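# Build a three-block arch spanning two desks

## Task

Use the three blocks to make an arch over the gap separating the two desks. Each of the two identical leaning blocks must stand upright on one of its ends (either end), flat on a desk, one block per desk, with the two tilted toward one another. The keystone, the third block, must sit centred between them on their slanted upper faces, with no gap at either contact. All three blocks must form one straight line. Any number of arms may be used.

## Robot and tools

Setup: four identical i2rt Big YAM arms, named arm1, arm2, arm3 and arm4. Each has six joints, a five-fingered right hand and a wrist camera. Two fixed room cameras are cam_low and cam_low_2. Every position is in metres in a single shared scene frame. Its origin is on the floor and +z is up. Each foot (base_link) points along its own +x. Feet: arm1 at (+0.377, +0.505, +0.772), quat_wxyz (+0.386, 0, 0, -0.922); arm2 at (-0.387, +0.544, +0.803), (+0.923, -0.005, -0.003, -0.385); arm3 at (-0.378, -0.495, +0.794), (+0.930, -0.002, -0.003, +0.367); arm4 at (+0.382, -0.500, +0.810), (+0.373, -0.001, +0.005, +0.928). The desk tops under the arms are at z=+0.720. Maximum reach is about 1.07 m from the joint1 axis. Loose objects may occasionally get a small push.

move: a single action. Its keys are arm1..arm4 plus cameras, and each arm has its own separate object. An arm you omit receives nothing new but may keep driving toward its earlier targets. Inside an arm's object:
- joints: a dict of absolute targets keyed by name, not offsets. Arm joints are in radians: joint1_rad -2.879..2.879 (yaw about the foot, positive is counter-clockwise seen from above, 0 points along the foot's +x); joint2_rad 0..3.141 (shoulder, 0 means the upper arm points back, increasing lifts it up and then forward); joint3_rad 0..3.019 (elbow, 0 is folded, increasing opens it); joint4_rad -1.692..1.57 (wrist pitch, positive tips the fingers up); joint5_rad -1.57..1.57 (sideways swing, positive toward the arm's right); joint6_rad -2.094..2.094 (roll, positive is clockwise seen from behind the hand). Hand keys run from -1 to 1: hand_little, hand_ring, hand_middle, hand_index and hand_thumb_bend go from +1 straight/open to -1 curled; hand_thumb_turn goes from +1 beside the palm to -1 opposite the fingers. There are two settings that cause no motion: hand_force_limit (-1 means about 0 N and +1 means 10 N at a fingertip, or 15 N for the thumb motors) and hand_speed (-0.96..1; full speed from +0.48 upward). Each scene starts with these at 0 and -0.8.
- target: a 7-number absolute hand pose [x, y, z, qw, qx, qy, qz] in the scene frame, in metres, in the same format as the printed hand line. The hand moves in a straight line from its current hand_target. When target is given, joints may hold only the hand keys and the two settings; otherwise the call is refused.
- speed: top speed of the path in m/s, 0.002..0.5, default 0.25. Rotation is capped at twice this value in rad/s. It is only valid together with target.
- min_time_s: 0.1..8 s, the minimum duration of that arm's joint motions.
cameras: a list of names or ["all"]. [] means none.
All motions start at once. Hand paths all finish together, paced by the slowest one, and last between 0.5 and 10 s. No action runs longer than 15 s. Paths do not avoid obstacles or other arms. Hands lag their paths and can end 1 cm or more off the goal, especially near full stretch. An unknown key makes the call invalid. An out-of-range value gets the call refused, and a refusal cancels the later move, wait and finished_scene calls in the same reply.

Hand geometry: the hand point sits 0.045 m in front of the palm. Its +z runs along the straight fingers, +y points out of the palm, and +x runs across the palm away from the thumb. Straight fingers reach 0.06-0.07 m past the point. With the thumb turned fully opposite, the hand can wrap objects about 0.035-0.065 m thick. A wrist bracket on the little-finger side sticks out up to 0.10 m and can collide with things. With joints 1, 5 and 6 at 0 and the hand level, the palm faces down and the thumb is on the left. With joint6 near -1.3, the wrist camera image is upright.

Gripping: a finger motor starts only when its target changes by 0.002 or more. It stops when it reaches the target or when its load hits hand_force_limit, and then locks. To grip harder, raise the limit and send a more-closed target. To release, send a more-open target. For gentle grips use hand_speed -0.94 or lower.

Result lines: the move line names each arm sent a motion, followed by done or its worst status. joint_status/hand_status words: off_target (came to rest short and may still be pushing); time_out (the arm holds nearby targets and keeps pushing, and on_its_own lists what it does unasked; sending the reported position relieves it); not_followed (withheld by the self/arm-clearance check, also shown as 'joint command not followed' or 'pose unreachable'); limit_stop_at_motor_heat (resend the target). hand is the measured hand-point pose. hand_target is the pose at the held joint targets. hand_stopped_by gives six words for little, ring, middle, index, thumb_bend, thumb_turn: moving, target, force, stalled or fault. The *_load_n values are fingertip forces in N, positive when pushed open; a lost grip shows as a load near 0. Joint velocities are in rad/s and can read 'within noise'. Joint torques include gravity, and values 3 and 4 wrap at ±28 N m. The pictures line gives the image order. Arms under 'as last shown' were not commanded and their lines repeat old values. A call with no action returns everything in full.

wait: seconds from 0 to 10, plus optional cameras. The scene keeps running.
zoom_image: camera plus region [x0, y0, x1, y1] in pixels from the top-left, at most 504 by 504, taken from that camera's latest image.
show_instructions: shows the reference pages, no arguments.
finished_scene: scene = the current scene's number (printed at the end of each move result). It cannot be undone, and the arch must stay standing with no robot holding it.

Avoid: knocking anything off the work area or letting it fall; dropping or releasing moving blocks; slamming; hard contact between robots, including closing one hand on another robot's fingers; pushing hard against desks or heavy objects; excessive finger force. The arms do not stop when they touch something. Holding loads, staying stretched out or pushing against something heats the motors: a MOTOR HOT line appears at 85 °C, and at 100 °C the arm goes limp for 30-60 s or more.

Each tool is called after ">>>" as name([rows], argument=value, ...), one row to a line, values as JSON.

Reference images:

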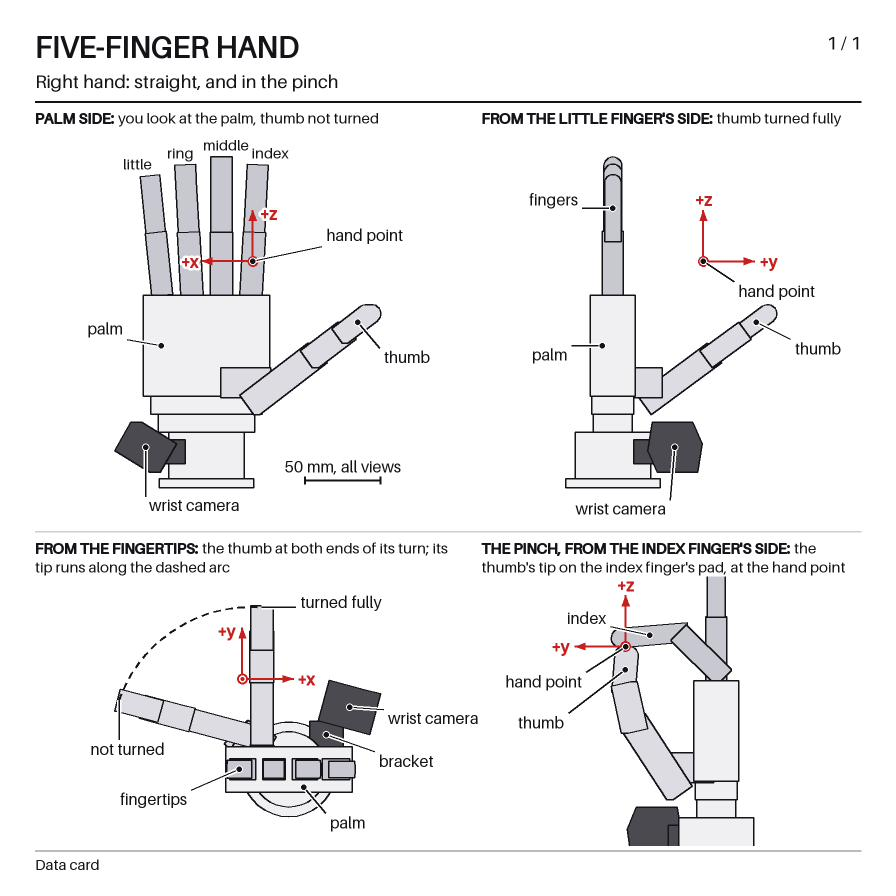

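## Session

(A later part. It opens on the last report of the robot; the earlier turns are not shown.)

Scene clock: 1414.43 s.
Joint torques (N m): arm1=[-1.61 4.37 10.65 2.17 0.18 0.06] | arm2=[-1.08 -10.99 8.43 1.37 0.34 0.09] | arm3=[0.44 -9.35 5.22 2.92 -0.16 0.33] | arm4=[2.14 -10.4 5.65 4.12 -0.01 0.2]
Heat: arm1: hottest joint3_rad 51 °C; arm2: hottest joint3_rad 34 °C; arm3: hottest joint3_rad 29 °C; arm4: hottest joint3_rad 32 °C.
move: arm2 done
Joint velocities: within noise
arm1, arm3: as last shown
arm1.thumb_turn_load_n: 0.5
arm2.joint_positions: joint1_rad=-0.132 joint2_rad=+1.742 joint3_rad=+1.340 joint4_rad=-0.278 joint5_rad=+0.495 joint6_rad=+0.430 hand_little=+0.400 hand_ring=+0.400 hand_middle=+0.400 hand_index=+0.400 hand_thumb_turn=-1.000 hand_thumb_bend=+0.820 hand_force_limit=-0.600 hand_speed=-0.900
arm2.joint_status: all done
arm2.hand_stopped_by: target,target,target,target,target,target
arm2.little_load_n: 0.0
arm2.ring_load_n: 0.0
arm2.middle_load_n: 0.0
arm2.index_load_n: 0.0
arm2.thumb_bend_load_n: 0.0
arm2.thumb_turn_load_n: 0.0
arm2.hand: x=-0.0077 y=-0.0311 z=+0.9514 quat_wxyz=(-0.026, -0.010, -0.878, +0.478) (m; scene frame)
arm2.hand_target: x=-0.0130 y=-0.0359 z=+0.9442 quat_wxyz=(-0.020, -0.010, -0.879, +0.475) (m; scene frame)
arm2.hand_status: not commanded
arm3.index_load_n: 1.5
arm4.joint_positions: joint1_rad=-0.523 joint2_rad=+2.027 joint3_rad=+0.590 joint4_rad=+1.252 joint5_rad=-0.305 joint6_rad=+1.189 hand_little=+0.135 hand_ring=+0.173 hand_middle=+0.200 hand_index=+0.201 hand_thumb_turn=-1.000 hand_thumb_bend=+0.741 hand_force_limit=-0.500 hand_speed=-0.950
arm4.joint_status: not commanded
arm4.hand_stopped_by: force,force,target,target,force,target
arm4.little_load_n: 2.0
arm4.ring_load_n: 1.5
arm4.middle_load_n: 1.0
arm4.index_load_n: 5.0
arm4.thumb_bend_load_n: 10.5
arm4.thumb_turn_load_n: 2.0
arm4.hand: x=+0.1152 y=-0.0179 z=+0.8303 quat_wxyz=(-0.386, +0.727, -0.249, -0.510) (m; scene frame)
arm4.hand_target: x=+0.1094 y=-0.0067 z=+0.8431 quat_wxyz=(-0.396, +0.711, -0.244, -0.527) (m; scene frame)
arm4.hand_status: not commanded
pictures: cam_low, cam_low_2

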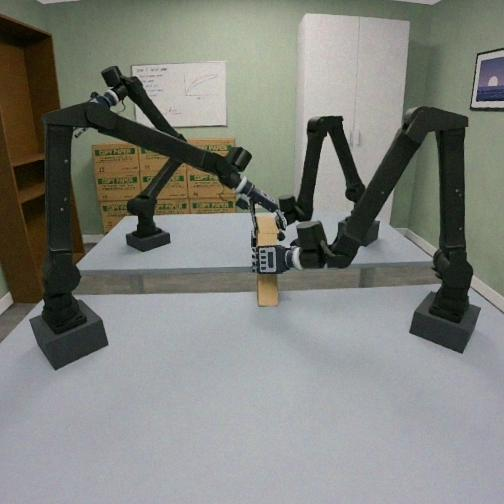

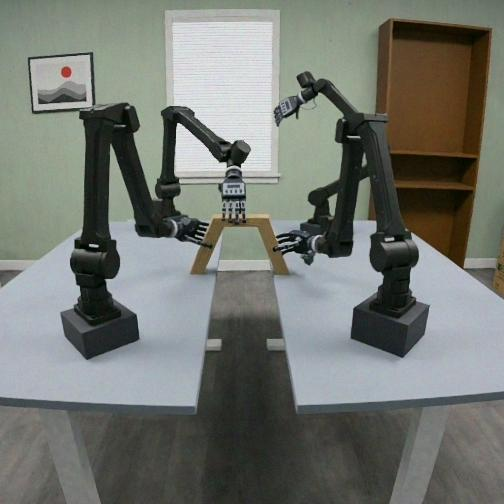

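>>> move(arm2={"joints": {"hand_little": 0.55, "hand_ring": 0.55, "hand_middle": 0.55, "hand_index": 0.55, "hand_thumb_bend": 1.0, "hand_speed": -0.8}})

>>> move(arm2={"target": [-0.013, -0.036, 1.06, -0.0200, -0.0100, -0.8800, 0.4756], "speed": 0.08}, cameras=["cam_low_2", "cam_low", "arm2_cam_wrist"])

>>> zoom_image(camera="cam_low_2", region=[180, 195, 300, 290])

>>> zoom_image(camera="cam_low", region=[220, 190, 310, 310])

Scene clock: 1420.73 s.
Joint torques (N m): arm1=[-1.55 4.13 10.66 2.3 0.15 0.07] | arm2=[-1.08 -10.87 8.46 1.28 0.32 0.09] | arm3=[0.32 -9.17 5.22 2.95 -0.16 0.33] | arm4=[2.26 -10.34 5.52 4.25 -0.04 0.2]
Heat: arm1: hottest joint3_rad 51 °C; arm2: hottest joint3_rad 34 °C; arm3: hottest joint3_rad 29 °C; arm4: hottest joint3_rad 32 °C.
move: arm2 done
Joint velocities: within noise
arm1, arm3, arm4: as last shown
arm2.joint_positions: joint1_rad=-0.132 joint2_rad=+1.742 joint3_rad=+1.340 joint4_rad=-0.278 joint5_rad=+0.495 joint6_rad=+0.430 hand_little=+0.550 hand_ring=+0.550 hand_middle=+0.550 hand_index=+0.550 hand_thumb_turn=-1.000 hand_thumb_bend=+1.000 hand_force_limit=-0.600 hand_speed=-0.800
arm2.joint_status: all done
arm2.hand_stopped_by: target,target,target,target,target,target
arm2.little_load_n: 0.0
arm2.ring_load_n: 0.0
arm2.middle_load_n: 0.0
arm2.index_load_n: -0.5
arm2.thumb_bend_load_n: 0.0
arm2.thumb_turn_load_n: 0.0
arm2.hand: x=-0.0077 y=-0.0311 z=+0.9514 quat_wxyz=(-0.026, -0.010, -0.878, +0.478) (m; scene frame)
arm2.hand_target: x=-0.0130 y=-0.0359 z=+0.9442 quat_wxyz=(-0.020, -0.010, -0.879, +0.475) (m; scene frame)
arm2.hand_status: not commanded
arm3.middle_load_n: 0.5
arm3.thumb_bend_load_n: 12.0
arm4.thumb_turn_load_n: 2.5
pictures: none

Scene clock: 1422.93 s.
Joint torques (N m): arm1=[-1.38 4.13 10.61 2.25 0.16 0.05] | arm2=[-1.26 -12.1 12.68 0.77 0.33 0.09] | arm3=[0.21 -9.35 5.2 2.93 -0.16 0.34] | arm4=[2.08 -10.34 5.63 4.21 -0.01 0.18]
Heat: arm1: hottest joint3_rad 51 °C; arm2: hottest joint3_rad 34 °C; arm3: hottest joint3_rad 29 °C; arm4: hottest joint3_rad 32 °C.
move: arm2 off_target
Joint velocities: within noise
arm1, arm3, arm4: as last shown
arm1.thumb_bend_load_n: -0.5
arm2.joint_positions: joint1_rad=-0.132 joint2_rad=+1.679 joint3_rad=+1.493 joint4_rad=-0.551 joint5_rad=+0.495 joint6_rad=+0.430 hand_little=+0.550 hand_ring=+0.550 hand_middle=+0.550 hand_index=+0.550 hand_thumb_turn=-1.000 hand_thumb_bend=+1.000 hand_force_limit=-0.600 hand_speed=-0.800
arm2.joint_status: not commanded
arm2.hand_stopped_by: target,target,target,target,target,target
arm2.little_load_n: 0.0
arm2.ring_load_n: 0.0
arm2.middle_load_n: 0.0
arm2.index_load_n: 0.0
arm2.thumb_bend_load_n: 0.0
arm2.thumb_turn_load_n: 0.0
arm2.hand: x=-0.0145 y=-0.0213 z=+1.0274 quat_wxyz=(-0.010, -0.002, -0.889, +0.458) (m; scene frame)
arm2.hand_target: x=-0.0139 y=-0.0347 z=+1.0601 quat_wxyz=(-0.020, -0.010, -0.879, +0.476) (m; scene frame)
arm2.hand_status: off_target (0.036 m and 2.7 deg from the pose sent, 0.109 m and 0.7 deg at the start)
arm3.ring_load_n: 4.0
arm4.ring_load_n: 2.0
arm4.thumb_turn_load_n: 2.0
pictures: arm2_cam_wrist, cam_low, cam_low_2

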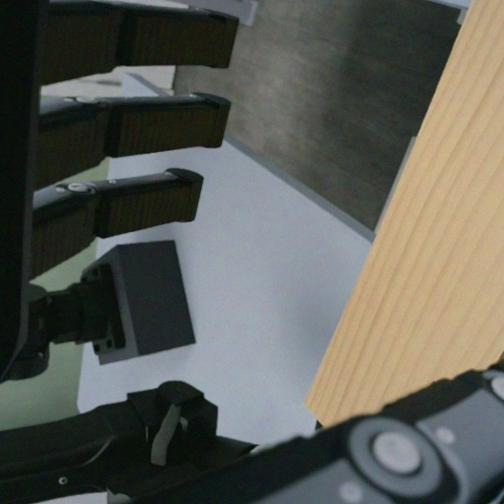

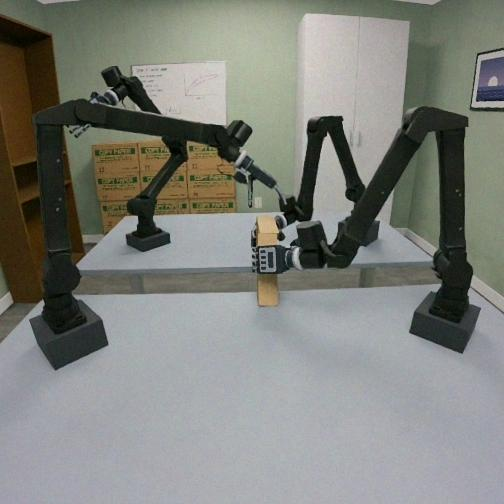

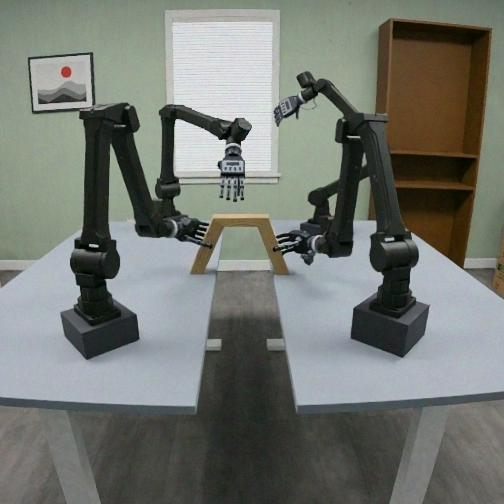

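Scaled by 4.200 from the camera's 504x504 image, which has a finer 720x720 frame.

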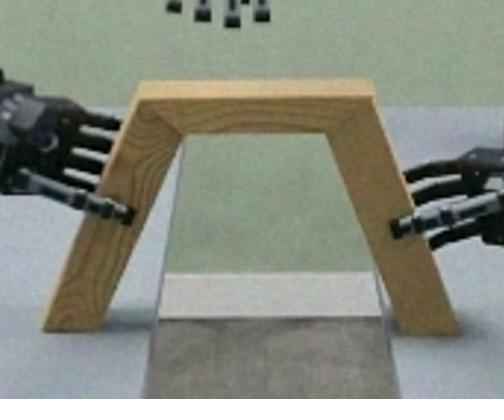

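Scaled by 4.200 from the camera's 504x504 image, which has a finer 720x720 frame.

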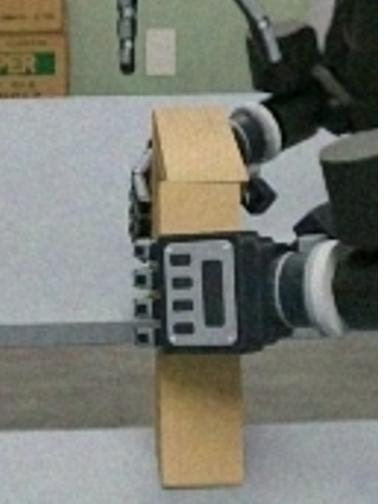

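>>> move(arm3={"target": [-0.1475, 0.0113, 0.823, -0.3886, 0.7407, 0.2621, 0.4824], "speed": 0.02}, arm4={"target": [0.109, -0.008, 0.850, -0.3967, 0.711, -0.2448, -0.5279], "speed": 0.02}, arm2={"target": [-0.10, 0.15, 1.12, 0, 0, 0.8911, -0.4539], "speed": 0.2}, cameras=["cam_low_2"])

>>> zoom_image(camera="cam_low_2", region=[180, 195, 300, 290])

Scene clock: 1434.63 s.
Joint torques (N m): arm1=[-1.49 3.96 10.56 2.26 0.18 0.07] | arm2=[0.97 -5.19 8.16 0.69 0.53 0.28] | arm3=[-0.03 -11.75 5.19 1.88 -0.3 0.32] | arm4=[2.2 -11.93 4.74 3.49 0.01 0.19]
Heat: arm1: hottest joint3_rad 51 °C; arm2: hottest joint3_rad 34 °C; arm3: hottest joint3_rad 29 °C; arm4: hottest joint3_rad 32 °C.
move: arm2 done; arm3 done; arm4 off_target
Joint velocities: within noise
arm1: as last shown
arm1.thumb_bend_load_n: 0.0
arm1.thumb_turn_load_n: 0.0
arm2.joint_positions: joint1_rad=-0.047 joint2_rad=+1.191 joint3_rad=+1.258 joint4_rad=-0.840 joint5_rad=+0.574 joint6_rad=+0.490 hand_little=+0.550 hand_ring=+0.550 hand_middle=+0.550 hand_index=+0.550 hand_thumb_turn=-1.000 hand_thumb_bend=+1.000 hand_force_limit=-0.600 hand_speed=-0.800
arm2.joint_status: not commanded
arm2.hand_stopped_by: target,target,target,target,target,target
arm2.little_load_n: 0.0
arm2.ring_load_n: 0.0
arm2.middle_load_n: 0.0
arm2.index_load_n: 0.0
arm2.thumb_bend_load_n: 0.0
arm2.thumb_turn_load_n: 0.0
arm2.hand: x=-0.1031 y=+0.1443 z=+1.1272 quat_wxyz=(-0.001, -0.002, -0.888, +0.460) (m; scene frame)
arm2.hand_target: x=-0.1001 y=+0.1499 z=+1.1201 quat_wxyz=(+0.000, +0.000, -0.891, +0.454) (m; scene frame)
arm2.hand_status: done (0.010 m and 0.8 deg from the pose sent, 0.213 m and 1.3 deg at the start)
arm3.joint_positions: joint1_rad=+0.560 joint2_rad=+1.770 joint3_rad=+0.621 joint4_rad=+0.905 joint5_rad=+0.299 joint6_rad=-1.174 hand_little=+0.121 hand_ring=+0.168 hand_middle=+0.200 hand_index=+0.200 hand_thumb_turn=-1.000 hand_thumb_bend=+0.755 hand_force_limit=-0.600 hand_speed=-0.950
arm3.joint_status: not commanded
arm3.hand_stopped_by: force,force,target,target,force,target
arm3.little_load_n: 6.0
arm3.ring_load_n: 4.5
arm3.middle_load_n: 1.0
arm3.index_load_n: 1.5
arm3.thumb_bend_load_n: 12.5
arm3.thumb_turn_load_n: -3.0
arm3.hand: x=-0.1418 y=+0.0079 z=+0.8248 quat_wxyz=(-0.381, +0.738, +0.264, +0.490) (m; scene frame)
arm3.hand_target: x=-0.1475 y=+0.0113 z=+0.8231 quat_wxyz=(-0.388, +0.740, +0.262, +0.482) (m; scene frame)
arm3.hand_status: done (0.007 m and 1.3 deg from the pose sent, 0.007 m and 1.4 deg at the start)
arm4.joint_positions: joint1_rad=-0.523 joint2_rad=+2.027 joint3_rad=+0.590 joint4_rad=+1.252 joint5_rad=-0.305 joint6_rad=+1.189 hand_little=+0.135 hand_ring=+0.173 hand_middle=+0.200 hand_index=+0.201 hand_thumb_turn=-1.000 hand_thumb_bend=+0.741 hand_force_limit=-0.500 hand_speed=-0.950
arm4.joint_status: not commanded
arm4.hand_stopped_by: force,force,target,target,force,target
arm4.little_load_n: 2.0
arm4.ring_load_n: 1.5
arm4.middle_load_n: 1.0
arm4.index_load_n: 5.0
arm4.thumb_bend_load_n: 10.5
arm4.thumb_turn_load_n: 2.0
arm4.hand: x=+0.1152 y=-0.0179 z=+0.8303 quat_wxyz=(-0.386, +0.727, -0.249, -0.510) (m; scene frame)
arm4.hand_target: x=+0.1093 y=-0.0086 z=+0.8500 quat_wxyz=(-0.396, +0.711, -0.244, -0.528) (m; scene frame)
arm4.hand_status: off_target (0.023 m and 3.0 deg from the pose sent, 0.023 m and 3.0 deg at the start)
pictures: cam_low_2

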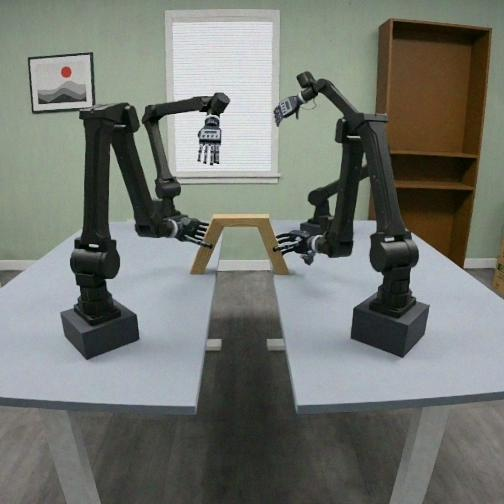

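Scaled by 4.200 from the camera's 504x504 image, which has a finer 720x720 frame.

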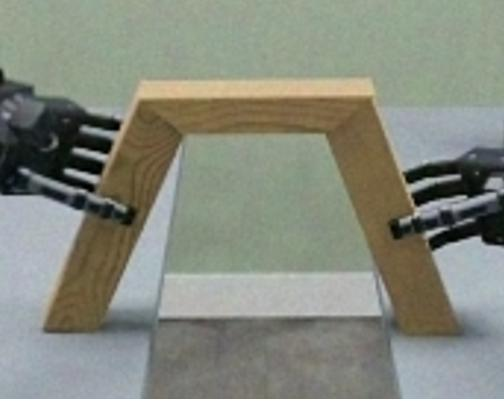

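>>> move(arm3={"joints": {"hand_thumb_bend": 0.84, "hand_speed": -0.95}}, cameras=["cam_low_2"])

>>> zoom_image(camera="cam_low_2", region=[180, 195, 300, 290])

Scene clock: 1438.97 s.
Joint torques (N m): arm1=[-1.9 4.07 10.67 2.24 0.16 0.06] | arm2=[1.03 -5.6 8.18 0.79 0.52 0.27] | arm3=[0.03 -11.69 5.22 1.92 0.07 0.25] | arm4=[2.08 -11.93 4.74 3.54 0.02 0.2]
Heat: arm1: hottest joint3_rad 51 °C; arm2: hottest joint3_rad 34 °C; arm3: hottest joint3_rad 29 °C; arm4: hottest joint3_rad 32 °C.
move: arm3 done
Joint velocities: within noise
arm1, arm2, arm4: as last shown
arm3.joint_positions: joint1_rad=+0.560 joint2_rad=+1.770 joint3_rad=+0.621 joint4_rad=+0.905 joint5_rad=+0.292 joint6_rad=-1.166 hand_little=+0.121 hand_ring=+0.168 hand_middle=+0.200 hand_index=+0.200 hand_thumb_turn=-1.000 hand_thumb_bend=+0.840 hand_force_limit=-0.600 hand_speed=-0.950
arm3.joint_status: all done
arm3.hand_stopped_by: force,force,target,target,target,target
arm3.little_load_n: 0.5
arm3.ring_load_n: 0.0
arm3.middle_load_n: 0.0
arm3.index_load_n: 0.0
arm3.thumb_bend_load_n: 0.0
arm3.thumb_turn_load_n: 0.0
arm3.hand: x=-0.1433 y=+0.0091 z=+0.8242 quat_wxyz=(-0.385, +0.739, +0.263, +0.487) (m; scene frame)
arm3.hand_target: x=-0.1475 y=+0.0112 z=+0.8231 quat_wxyz=(-0.388, +0.740, +0.262, +0.482) (m; scene frame)
arm3.hand_status: not commanded
arm4.joint_positions: joint1_rad=-0.523 joint2_rad=+2.027 joint3_rad=+0.590 joint4_rad=+1.252 joint5_rad=-0.304 joint6_rad=+1.189 hand_little=+0.135 hand_ring=+0.173 hand_middle=+0.200 hand_index=+0.201 hand_thumb_turn=-1.000 hand_thumb_bend=+0.741 hand_force_limit=-0.500 hand_speed=-0.950
arm4.hand: x=+0.1153 y=-0.0179 z=+0.8303 quat_wxyz=(-0.386, +0.727, -0.249, -0.510) (m; scene frame)
arm4.hand_target: x=+0.1093 y=-0.0086 z=+0.8500 quat_wxyz=(-0.396, +0.711, -0.244, -0.527) (m; scene frame)
pictures: cam_low_2

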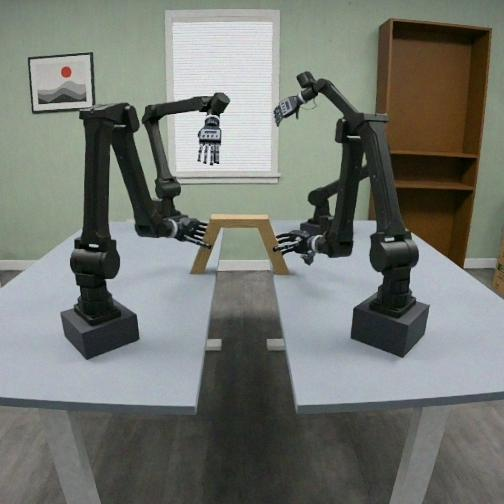

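Scaled by 4.200 from the camera's 504x504 image, which has a finer 720x720 frame.

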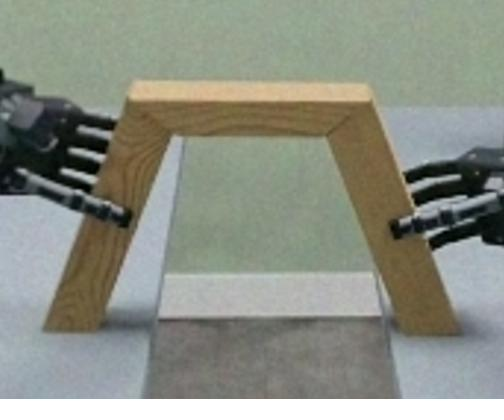

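>>> zoom_image(camera="cam_low_2", region=[200, 205, 285, 255])

>>> move(cameras=["cam_low", "cam_low_2"])

>>> zoom_image(camera="cam_low", region=[220, 190, 310, 310])

Scaled by 5.929 from the camera's 504x504 image, which has a finer 720x720 frame.

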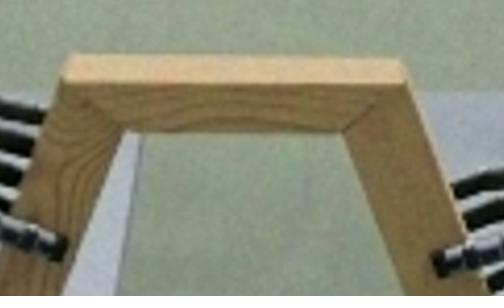

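Scene clock: 1444.23 s.
Joint torques (N m): arm1=[-1.67 4.25 10.66 2.17 0.17 0.06] | arm2=[1.03 -5.54 8.17 0.77 0.52 0.26] | arm3=[0.03 -11.58 5.23 1.87 0.07 0.24] | arm4=[2.32 -12.22 4.66 3.55 0.04 0.2]
Heat: arm1: hottest joint3_rad 51 °C; arm2: hottest joint3_rad 34 °C; arm3: hottest joint3_rad 29 °C; arm4: hottest joint3_rad 32 °C.
Joint velocities: within noise
arm1.joint_positions: joint1_rad=-1.291 joint2_rad=+0.578 joint3_rad=+1.336 joint4_rad=-1.255 joint5_rad=+0.099 joint6_rad=-1.275 hand_little=+0.500 hand_ring=+0.500 hand_middle=+0.500 hand_index=+0.500 hand_thumb_turn=-1.000 hand_thumb_bend=+1.000 hand_force_limit=+0.000 hand_speed=+0.200
arm1.joint_status: not commanded
arm1.hand_stopped_by: target,target,target,target,target,target
arm1.little_load_n: 0.0
arm1.ring_load_n: 0.0
arm1.middle_load_n: 0.0
arm1.index_load_n: 0.0
arm1.thumb_bend_load_n: 0.0
arm1.thumb_turn_load_n: 0.0
arm1.hand: x=+0.2097 y=+0.6724 z=+1.2624 quat_wxyz=(+0.504, -0.355, -0.782, -0.094) (m; scene frame)
arm1.hand_target: x=+0.2136 y=+0.6722 z=+1.2889 quat_wxyz=(+0.532, -0.357, -0.762, -0.096) (m; scene frame)
arm1.hand_status: not commanded
arm2.joint_positions: joint1_rad=-0.047 joint2_rad=+1.191 joint3_rad=+1.258 joint4_rad=-0.840 joint5_rad=+0.574 joint6_rad=+0.490 hand_little=+0.550 hand_ring=+0.550 hand_middle=+0.550 hand_index=+0.550 hand_thumb_turn=-1.000 hand_thumb_bend=+1.000 hand_force_limit=-0.600 hand_speed=-0.800
arm2.joint_status: not commanded
arm2.hand_stopped_by: target,target,target,target,target,target
arm2.little_load_n: 0.0
arm2.ring_load_n: 0.0
arm2.middle_load_n: 0.0
arm2.index_load_n: 0.0
arm2.thumb_bend_load_n: 0.0
arm2.thumb_turn_load_n: 0.5
arm2.hand: x=-0.1031 y=+0.1443 z=+1.1272 quat_wxyz=(-0.001, -0.002, -0.888, +0.460) (m; scene frame)
arm2.hand_target: x=-0.1001 y=+0.1499 z=+1.1201 quat_wxyz=(+0.000, +0.000, -0.891, +0.454) (m; scene frame)
arm2.hand_status: not commanded
arm3.joint_positions: joint1_rad=+0.560 joint2_rad=+1.770 joint3_rad=+0.621 joint4_rad=+0.905 joint5_rad=+0.292 joint6_rad=-1.166 hand_little=+0.121 hand_ring=+0.168 hand_middle=+0.200 hand_index=+0.200 hand_thumb_turn=-1.000 hand_thumb_bend=+0.840 hand_force_limit=-0.600 hand_speed=-0.950
arm3.joint_status: all done
arm3.hand_stopped_by: force,force,target,target,target,target
arm3.little_load_n: 0.5
arm3.ring_load_n: 0.0
arm3.middle_load_n: 0.0
arm3.index_load_n: 0.0
arm3.thumb_bend_load_n: 0.0
arm3.thumb_turn_load_n: 0.5
arm3.hand: x=-0.1433 y=+0.0091 z=+0.8242 quat_wxyz=(-0.385, +0.739, +0.263, +0.487) (m; scene frame)
arm3.hand_target: x=-0.1475 y=+0.0112 z=+0.8231 quat_wxyz=(-0.388, +0.740, +0.262, +0.482) (m; scene frame)
arm3.hand_status: not commanded
arm4.joint_positions: joint1_rad=-0.523 joint2_rad=+2.027 joint3_rad=+0.590 joint4_rad=+1.252 joint5_rad=-0.304 joint6_rad=+1.189 hand_little=+0.135 hand_ring=+0.173 hand_middle=+0.200 hand_index=+0.201 hand_thumb_turn=-1.000 hand_thumb_bend=+0.741 hand_force_limit=-0.500 hand_speed=-0.950
arm4.joint_status: not commanded
arm4.hand_stopped_by: force,force,target,target,force,target
arm4.little_load_n: 2.0
arm4.ring_load_n: 2.0
arm4.middle_load_n: 1.5
arm4.index_load_n: 5.0
arm4.thumb_bend_load_n: 10.5
arm4.thumb_turn_load_n: 2.0
arm4.hand: x=+0.1153 y=-0.0179 z=+0.8303 quat_wxyz=(-0.386, +0.727, -0.249, -0.510) (m; scene frame)
arm4.hand_target: x=+0.1093 y=-0.0086 z=+0.8500 quat_wxyz=(-0.396, +0.711, -0.244, -0.527) (m; scene frame)
arm4.hand_status: not commanded
pictures: cam_low, cam_low_2

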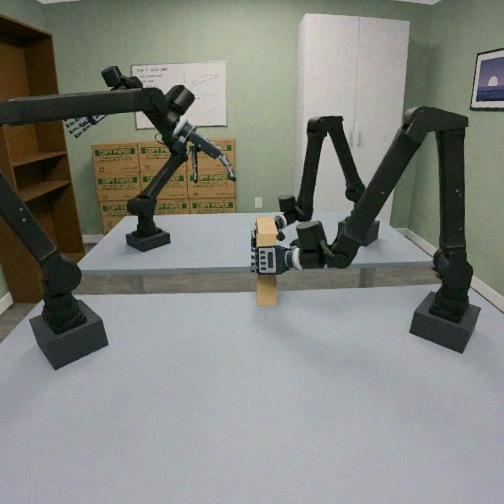

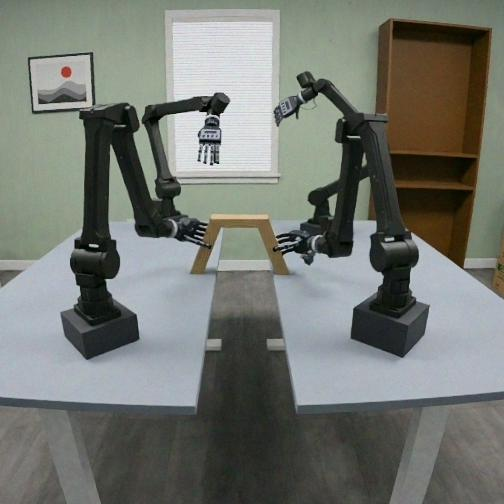

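Scaled by 4.200 from the camera's 504x504 image, which has a finer 720x720 frame.

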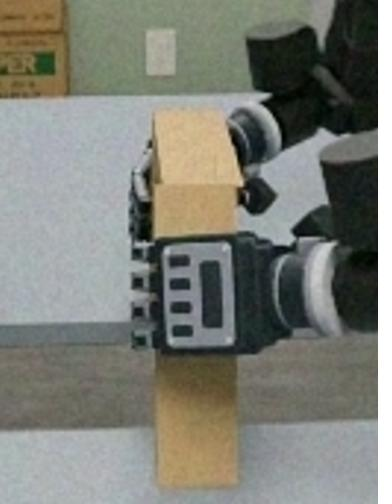

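>>> zoom_image(camera="cam_low_2", region=[180, 205, 300, 285])

Scaled by 4.200 from the camera's 504x504 image, which has a finer 720x720 frame.

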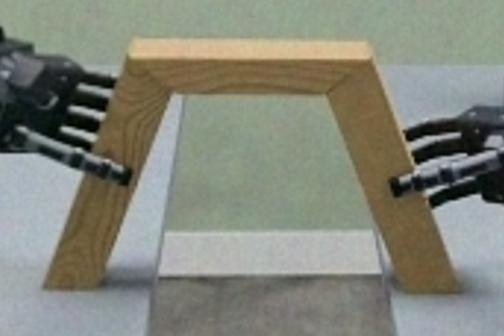

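>>> move(arm3={"joints": {"hand_little": 0.45, "hand_ring": 0.45, "hand_middle": 0.45, "hand_index": 0.45, "hand_speed": -0.9}})

>>> move(arm3={"joints": {"hand_thumb_bend": 1.0, "hand_little": 0.55, "hand_ring": 0.55, "hand_middle": 0.55, "hand_index": 0.55, "hand_speed": -0.85}})

>>> move(arm4={"joints": {"hand_thumb_bend": 0.84, "hand_speed": -0.95}}, cameras=["cam_low_2", "cam_low"])

>>> zoom_image(camera="cam_low_2", region=[180, 205, 300, 285])

>>> zoom_image(camera="cam_low", region=[220, 190, 310, 310])

Scene clock: 1457.20 s.
Joint torques (N m): arm1=[-1.55 4.13 10.55 2.26 0.17 0.06] | arm2=[1.03 -5.3 8.18 0.75 0.53 0.29] | arm3=[-0.03 -11.69 5.2 1.88 0.06 0.23] | arm4=[2.49 -12.45 4.64 3.52 0.04 0.2]
Heat: arm1: hottest joint3_rad 51 °C; arm2: hottest joint3_rad 34 °C; arm3: hottest joint3_rad 29 °C; arm4: hottest joint3_rad 32 °C.
move: arm3 done
Joint velocities: within noise
arm1, arm2, arm4: as last shown
arm1.thumb_bend_load_n: -0.5
arm2.thumb_turn_load_n: 0.0
arm3.joint_positions: joint1_rad=+0.560 joint2_rad=+1.770 joint3_rad=+0.621 joint4_rad=+0.905 joint5_rad=+0.292 joint6_rad=-1.163 hand_little=+0.450 hand_ring=+0.450 hand_middle=+0.450 hand_index=+0.450 hand_thumb_turn=-1.000 hand_thumb_bend=+0.840 hand_force_limit=-0.600 hand_speed=-0.900
arm3.joint_status: all done
arm3.hand_stopped_by: target,target,target,target,target,target
arm3.little_load_n: 0.0
arm3.ring_load_n: -0.5
arm3.middle_load_n: 0.0
arm3.index_load_n: 0.0
arm3.thumb_bend_load_n: 0.0
arm3.thumb_turn_load_n: 0.5
arm3.hand: x=-0.1435 y=+0.0091 z=+0.8240 quat_wxyz=(-0.386, +0.739, +0.262, +0.486) (m; scene frame)
arm3.hand_target: x=-0.1475 y=+0.0112 z=+0.8231 quat_wxyz=(-0.388, +0.740, +0.262, +0.482) (m; scene frame)
arm3.hand_status: not commanded
arm4.ring_load_n: 1.5
arm4.middle_load_n: 1.0
arm4.thumb_turn_load_n: 2.5
pictures: none

Scene clock: 1458.43 s.
Joint torques (N m): arm1=[-1.55 4.07 10.55 2.21 0.15 0.05] | arm2=[0.85 -5.54 8.17 0.7 0.53 0.26] | arm3=[-0.09 -11.75 5.27 1.87 0.06 0.23] | arm4=[2.14 -12.22 4.79 3.59 0.04 0.17]
Heat: arm1: hottest joint3_rad 51 °C; arm2: hottest joint3_rad 34 °C; arm3: hottest joint3_rad 29 °C; arm4: hottest joint3_rad 32 °C.
move: arm3 done
Joint velocities: within noise
arm1, arm2, arm4: as last shown
arm1.thumb_bend_load_n: 0.0
arm2.middle_load_n: -0.5
arm3.joint_positions: joint1_rad=+0.560 joint2_rad=+1.770 joint3_rad=+0.621 joint4_rad=+0.905 joint5_rad=+0.292 joint6_rad=-1.163 hand_little=+0.550 hand_ring=+0.550 hand_middle=+0.550 hand_index=+0.550 hand_thumb_turn=-1.000 hand_thumb_bend=+1.000 hand_force_limit=-0.600 hand_speed=-0.850
arm3.joint_status: all done
arm3.hand_stopped_by: target,target,target,target,target,target
arm3.little_load_n: 0.0
arm3.ring_load_n: 0.0
arm3.middle_load_n: 0.0
arm3.index_load_n: 0.0
arm3.thumb_bend_load_n: 0.0
arm3.thumb_turn_load_n: 0.0
arm3.hand: x=-0.1435 y=+0.0091 z=+0.8240 quat_wxyz=(-0.386, +0.739, +0.262, +0.486) (m; scene frame)
arm3.hand_target: x=-0.1475 y=+0.0112 z=+0.8231 quat_wxyz=(-0.388, +0.740, +0.262, +0.482) (m; scene frame)
arm3.hand_status: not commanded
arm4.little_load_n: 1.5
arm4.ring_load_n: 2.0
pictures: none

Scene clock: 1460.30 s.
Joint torques (N m): arm1=[-1.49 4.19 10.65 2.33 0.17 0.06] | arm2=[0.91 -5.48 8.17 0.77 0.53 0.27] | arm3=[-0.09 -11.58 5.24 1.88 0.07 0.22] | arm4=[2.37 -12.16 4.81 3.51 0 0.11]
Heat: arm1: hottest joint3_rad 51 °C; arm2: hottest joint3_rad 33 °C; arm3: hottest joint3_rad 29 °C; arm4: hottest joint3_rad 32 °C.
move: arm4 done
Joint velocities: within noise
arm1, arm2, arm3: as last shown
arm1.thumb_turn_load_n: 0.5
arm2.little_load_n: -0.5
arm2.middle_load_n: 0.0
arm4.joint_positions: joint1_rad=-0.523 joint2_rad=+2.022 joint3_rad=+0.590 joint4_rad=+1.252 joint5_rad=-0.303 joint6_rad=+1.198 hand_little=+0.135 hand_ring=+0.173 hand_middle=+0.200 hand_index=+0.200 hand_thumb_turn=-1.000 hand_thumb_bend=+0.840 hand_force_limit=-0.500 hand_speed=-0.950
arm4.joint_status: all done
arm4.hand_stopped_by: force,force,target,target,target,target
arm4.little_load_n: 0.0
arm4.ring_load_n: 0.0
arm4.middle_load_n: 0.0
arm4.index_load_n: 0.0
arm4.thumb_bend_load_n: 0.0
arm4.thumb_turn_load_n: 0.0
arm4.hand: x=+0.1153 y=-0.0171 z=+0.8332 quat_wxyz=(-0.386, +0.725, -0.251, -0.513) (m; scene frame)
arm4.hand_target: x=+0.1093 y=-0.0086 z=+0.8501 quat_wxyz=(-0.396, +0.711, -0.245, -0.528) (m; scene frame)
arm4.hand_status: not commanded
pictures: cam_low, cam_low_2

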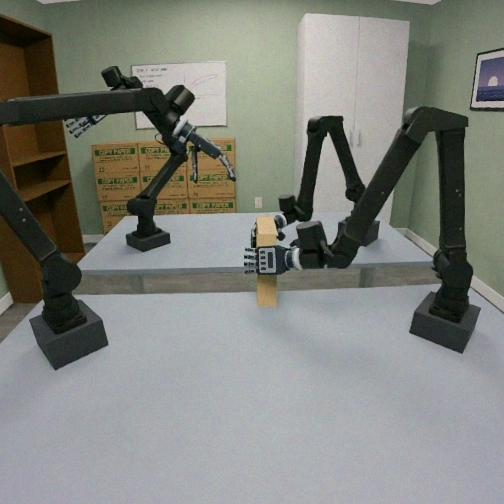

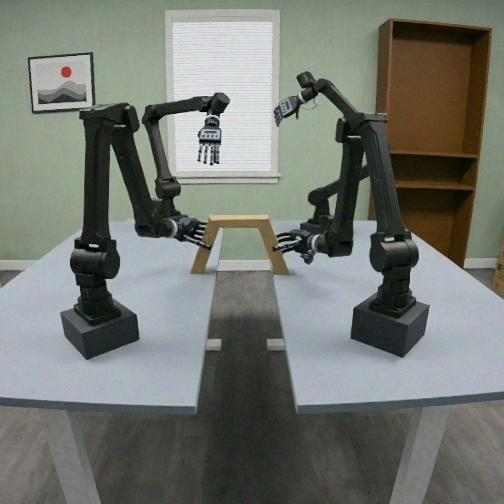

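Scaled by 4.200 from the camera's 504x504 image, which has a finer 720x720 frame.

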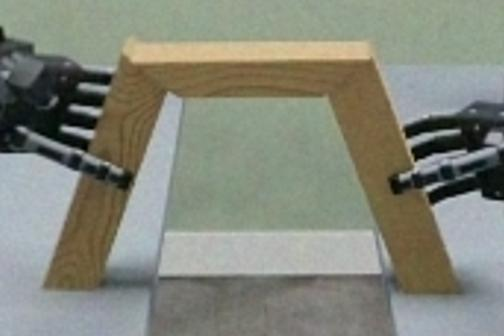

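Scaled by 4.200 from the camera's 504x504 image, which has a finer 720x720 frame.

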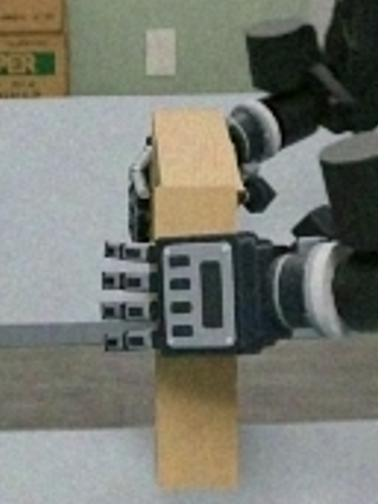

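>>> zoom_image(camera="cam_low_2", region=[195, 205, 245, 245])

>>> zoom_image(camera="cam_low_2", region=[240, 205, 290, 245])

Scaled by 10.080 from the camera's 504x504 image, which has a finer 720x720 frame.

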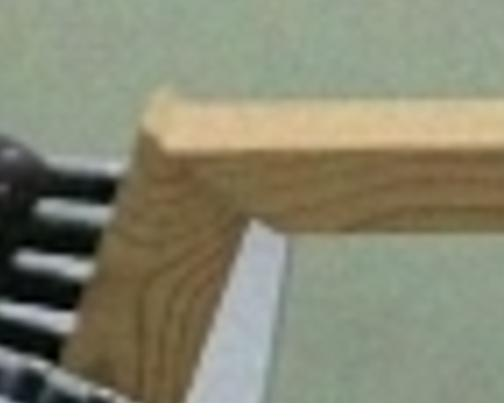

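Scaled by 10.080 from the camera's 504x504 image, which has a finer 720x720 frame.

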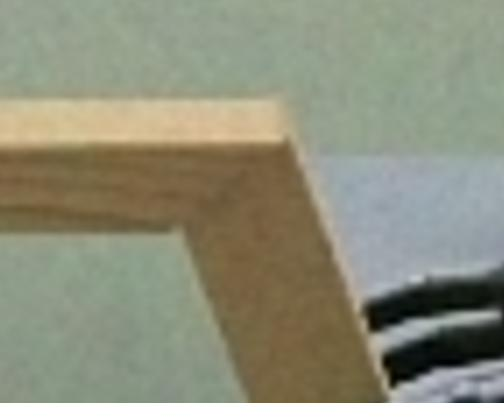

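>>> move(arm4={"joints": {"hand_little": 0.55, "hand_ring": 0.55, "hand_middle": 0.55, "hand_index": 0.55, "hand_thumb_bend": 1.0, "hand_speed": -0.9}}, cameras=["cam_low_2"])

>>> zoom_image(camera="cam_low_2", region=[180, 205, 300, 285])

Scene clock: 1476.10 s.
Joint torques (N m): arm1=[-1.49 4.13 10.58 2.28 0.15 0.07] | arm2=[1.03 -5.42 8.17 0.72 0.53 0.26] | arm3=[-0.09 -11.63 5.2 1.92 0.06 0.23] | arm4=[2.14 -11.87 4.81 3.51 -0.01 0.1]
Heat: arm1: hottest joint3_rad 51 °C; arm2: hottest joint3_rad 33 °C; arm3: hottest joint3_rad 29 °C; arm4: hottest joint3_rad 32 °C.
move: arm4 done
Joint velocities: within noise
arm1, arm2, arm3: as last shown
arm1.thumb_turn_load_n: 0.0
arm2.little_load_n: 0.0
arm2.index_load_n: -0.5
arm4.joint_positions: joint1_rad=-0.523 joint2_rad=+2.022 joint3_rad=+0.590 joint4_rad=+1.252 joint5_rad=-0.303 joint6_rad=+1.198 hand_little=+0.550 hand_ring=+0.550 hand_middle=+0.550 hand_index=+0.550 hand_thumb_turn=-1.000 hand_thumb_bend=+1.000 hand_force_limit=-0.500 hand_speed=-0.900
arm4.joint_status: all done
arm4.hand_stopped_by: target,target,target,target,target,target
arm4.little_load_n: 0.0
arm4.ring_load_n: 0.0
arm4.middle_load_n: 0.0
arm4.index_load_n: 0.0
arm4.thumb_bend_load_n: 0.0
arm4.thumb_turn_load_n: 0.0
arm4.hand: x=+0.1153 y=-0.0171 z=+0.8332 quat_wxyz=(-0.386, +0.725, -0.251, -0.513) (m; scene frame)
arm4.hand_target: x=+0.1093 y=-0.0086 z=+0.8501 quat_wxyz=(-0.396, +0.711, -0.244, -0.528) (m; scene frame)
arm4.hand_status: not commanded
pictures: cam_low_2

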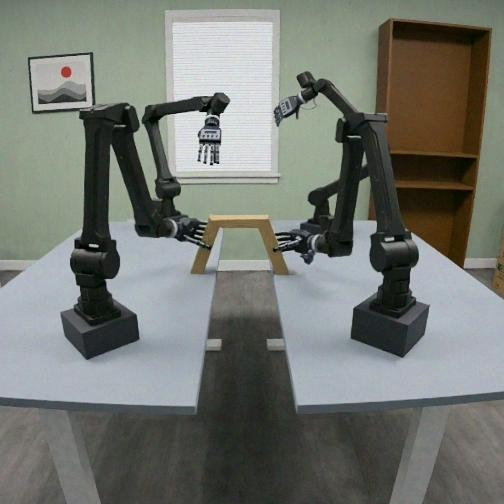

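Scaled by 4.200 from the camera's 504x504 image, which has a finer 720x720 frame.

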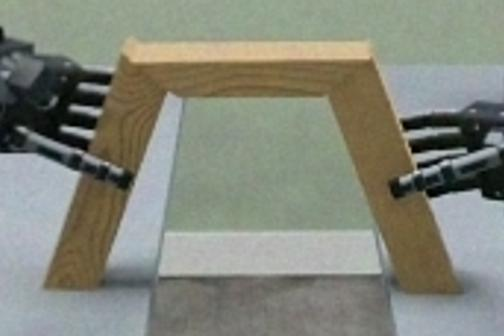

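>>> move(arm3={"target": [-0.267, 0.0112, 0.876, -0.3886, 0.7407, 0.2621, 0.4824], "speed": 0.1}, arm4={"target": [0.229, -0.0086, 0.903, -0.3967, 0.711, -0.2448, -0.5279], "speed": 0.1}, cameras=["cam_low_2", "cam_low"])

>>> zoom_image(camera="cam_low_2", region=[180, 205, 300, 285])

>>> zoom_image(camera="cam_low", region=[220, 190, 310, 310])

Scene clock: 1484.83 s.
Joint torques (N m): arm1=[-1.61 4.19 10.63 2.3 0.17 0.07] | arm2=[1.14 -5.25 8.2 0.77 0.53 0.27] | arm3=[0.32 -12.28 6.67 1.68 0.31 0.25] | arm4=[0.97 -10.52 3.88 1.87 -0.1 -0.14]
Heat: arm1: hottest joint3_rad 51 °C; arm2: hottest joint3_rad 33 °C; arm3: hottest joint3_rad 29 °C; arm4: hottest joint3_rad 32 °C.
move: arm3 off_target; arm4 done
Joint velocities: within noise
arm1, arm2: as last shown
arm2.index_load_n: 0.0
arm3.joint_positions: joint1_rad=+0.865 joint2_rad=+1.594 joint3_rad=+0.606 joint4_rad=+0.680 joint5_rad=+0.585 joint6_rad=-1.073 hand_little=+0.550 hand_ring=+0.550 hand_middle=+0.550 hand_index=+0.550 hand_thumb_turn=-1.000 hand_thumb_bend=+1.000 hand_force_limit=-0.600 hand_speed=-0.850
arm3.joint_status: not commanded
arm3.hand_stopped_by: target,target,target,target,target,target
arm3.little_load_n: 0.0
arm3.ring_load_n: 0.0
arm3.middle_load_n: 0.0
arm3.index_load_n: 0.0
arm3.thumb_bend_load_n: 0.0
arm3.thumb_turn_load_n: 0.5
arm3.hand: x=-0.2617 y=+0.0073 z=+0.8645 quat_wxyz=(-0.377, +0.744, +0.268, +0.483) (m; scene frame)
arm3.hand_target: x=-0.2669 y=+0.0113 z=+0.8759 quat_wxyz=(-0.389, +0.740, +0.262, +0.482) (m; scene frame)
arm3.hand_status: off_target (0.013 m and 1.6 deg from the pose sent, 0.134 m and 0.6 deg at the start)
arm4.joint_positions: joint1_rad=-0.825 joint2_rad=+1.806 joint3_rad=+0.554 joint4_rad=+1.111 joint5_rad=-0.614 joint6_rad=+1.178 hand_little=+0.550 hand_ring=+0.550 hand_middle=+0.550 hand_index=+0.550 hand_thumb_turn=-1.000 hand_thumb_bend=+1.000 hand_force_limit=-0.500 hand_speed=-0.900
arm4.joint_status: not commanded
arm4.hand_stopped_by: target,target,target,target,target,target
arm4.little_load_n: 0.0
arm4.ring_load_n: 0.0
arm4.middle_load_n: 0.0
arm4.index_load_n: 0.0
arm4.thumb_bend_load_n: 0.0
arm4.thumb_turn_load_n: -0.5
arm4.hand: x=+0.2251 y=-0.0073 z=+0.9041 quat_wxyz=(-0.394, +0.707, -0.245, -0.533) (m; scene frame)
arm4.hand_target: x=+0.2290 y=-0.0086 z=+0.9030 quat_wxyz=(-0.396, +0.710, -0.245, -0.528) (m; scene frame)
arm4.hand_status: done (0.004 m and 0.8 deg from the pose sent, 0.134 m and 2.8 deg at the start)
pictures: cam_low, cam_low_2

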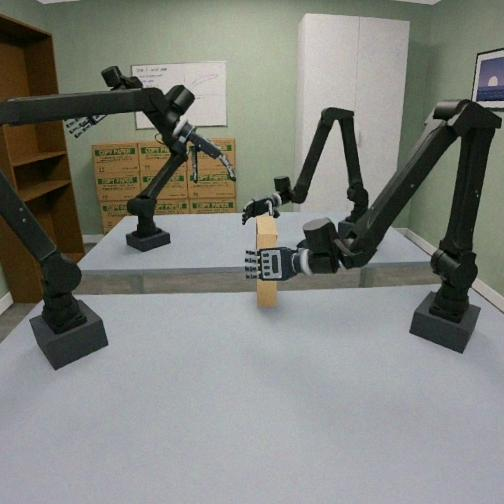

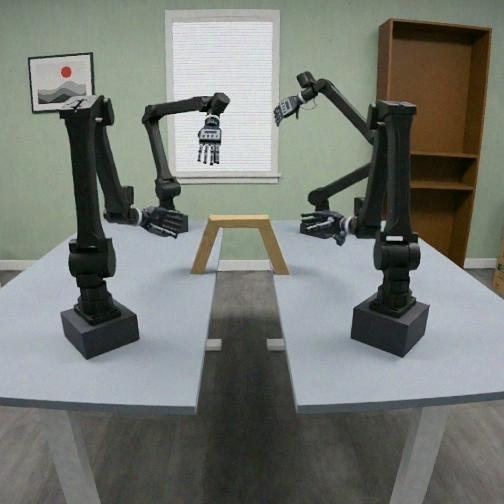

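Scaled by 4.200 from the camera's 504x504 image, which has a finer 720x720 frame.

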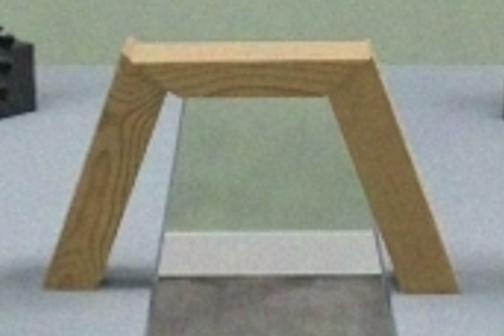

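Scaled by 4.200 from the camera's 504x504 image, which has a finer 720x720 frame.

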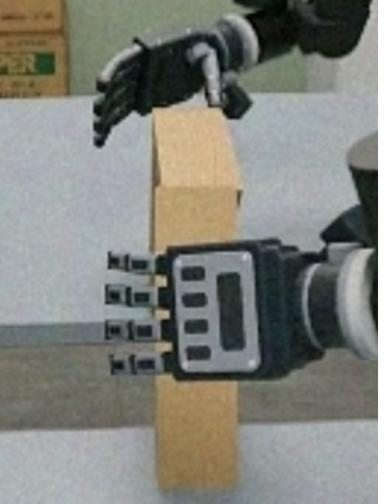

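>>> finished_scene(scene=1)

The scene is finished: the task was done.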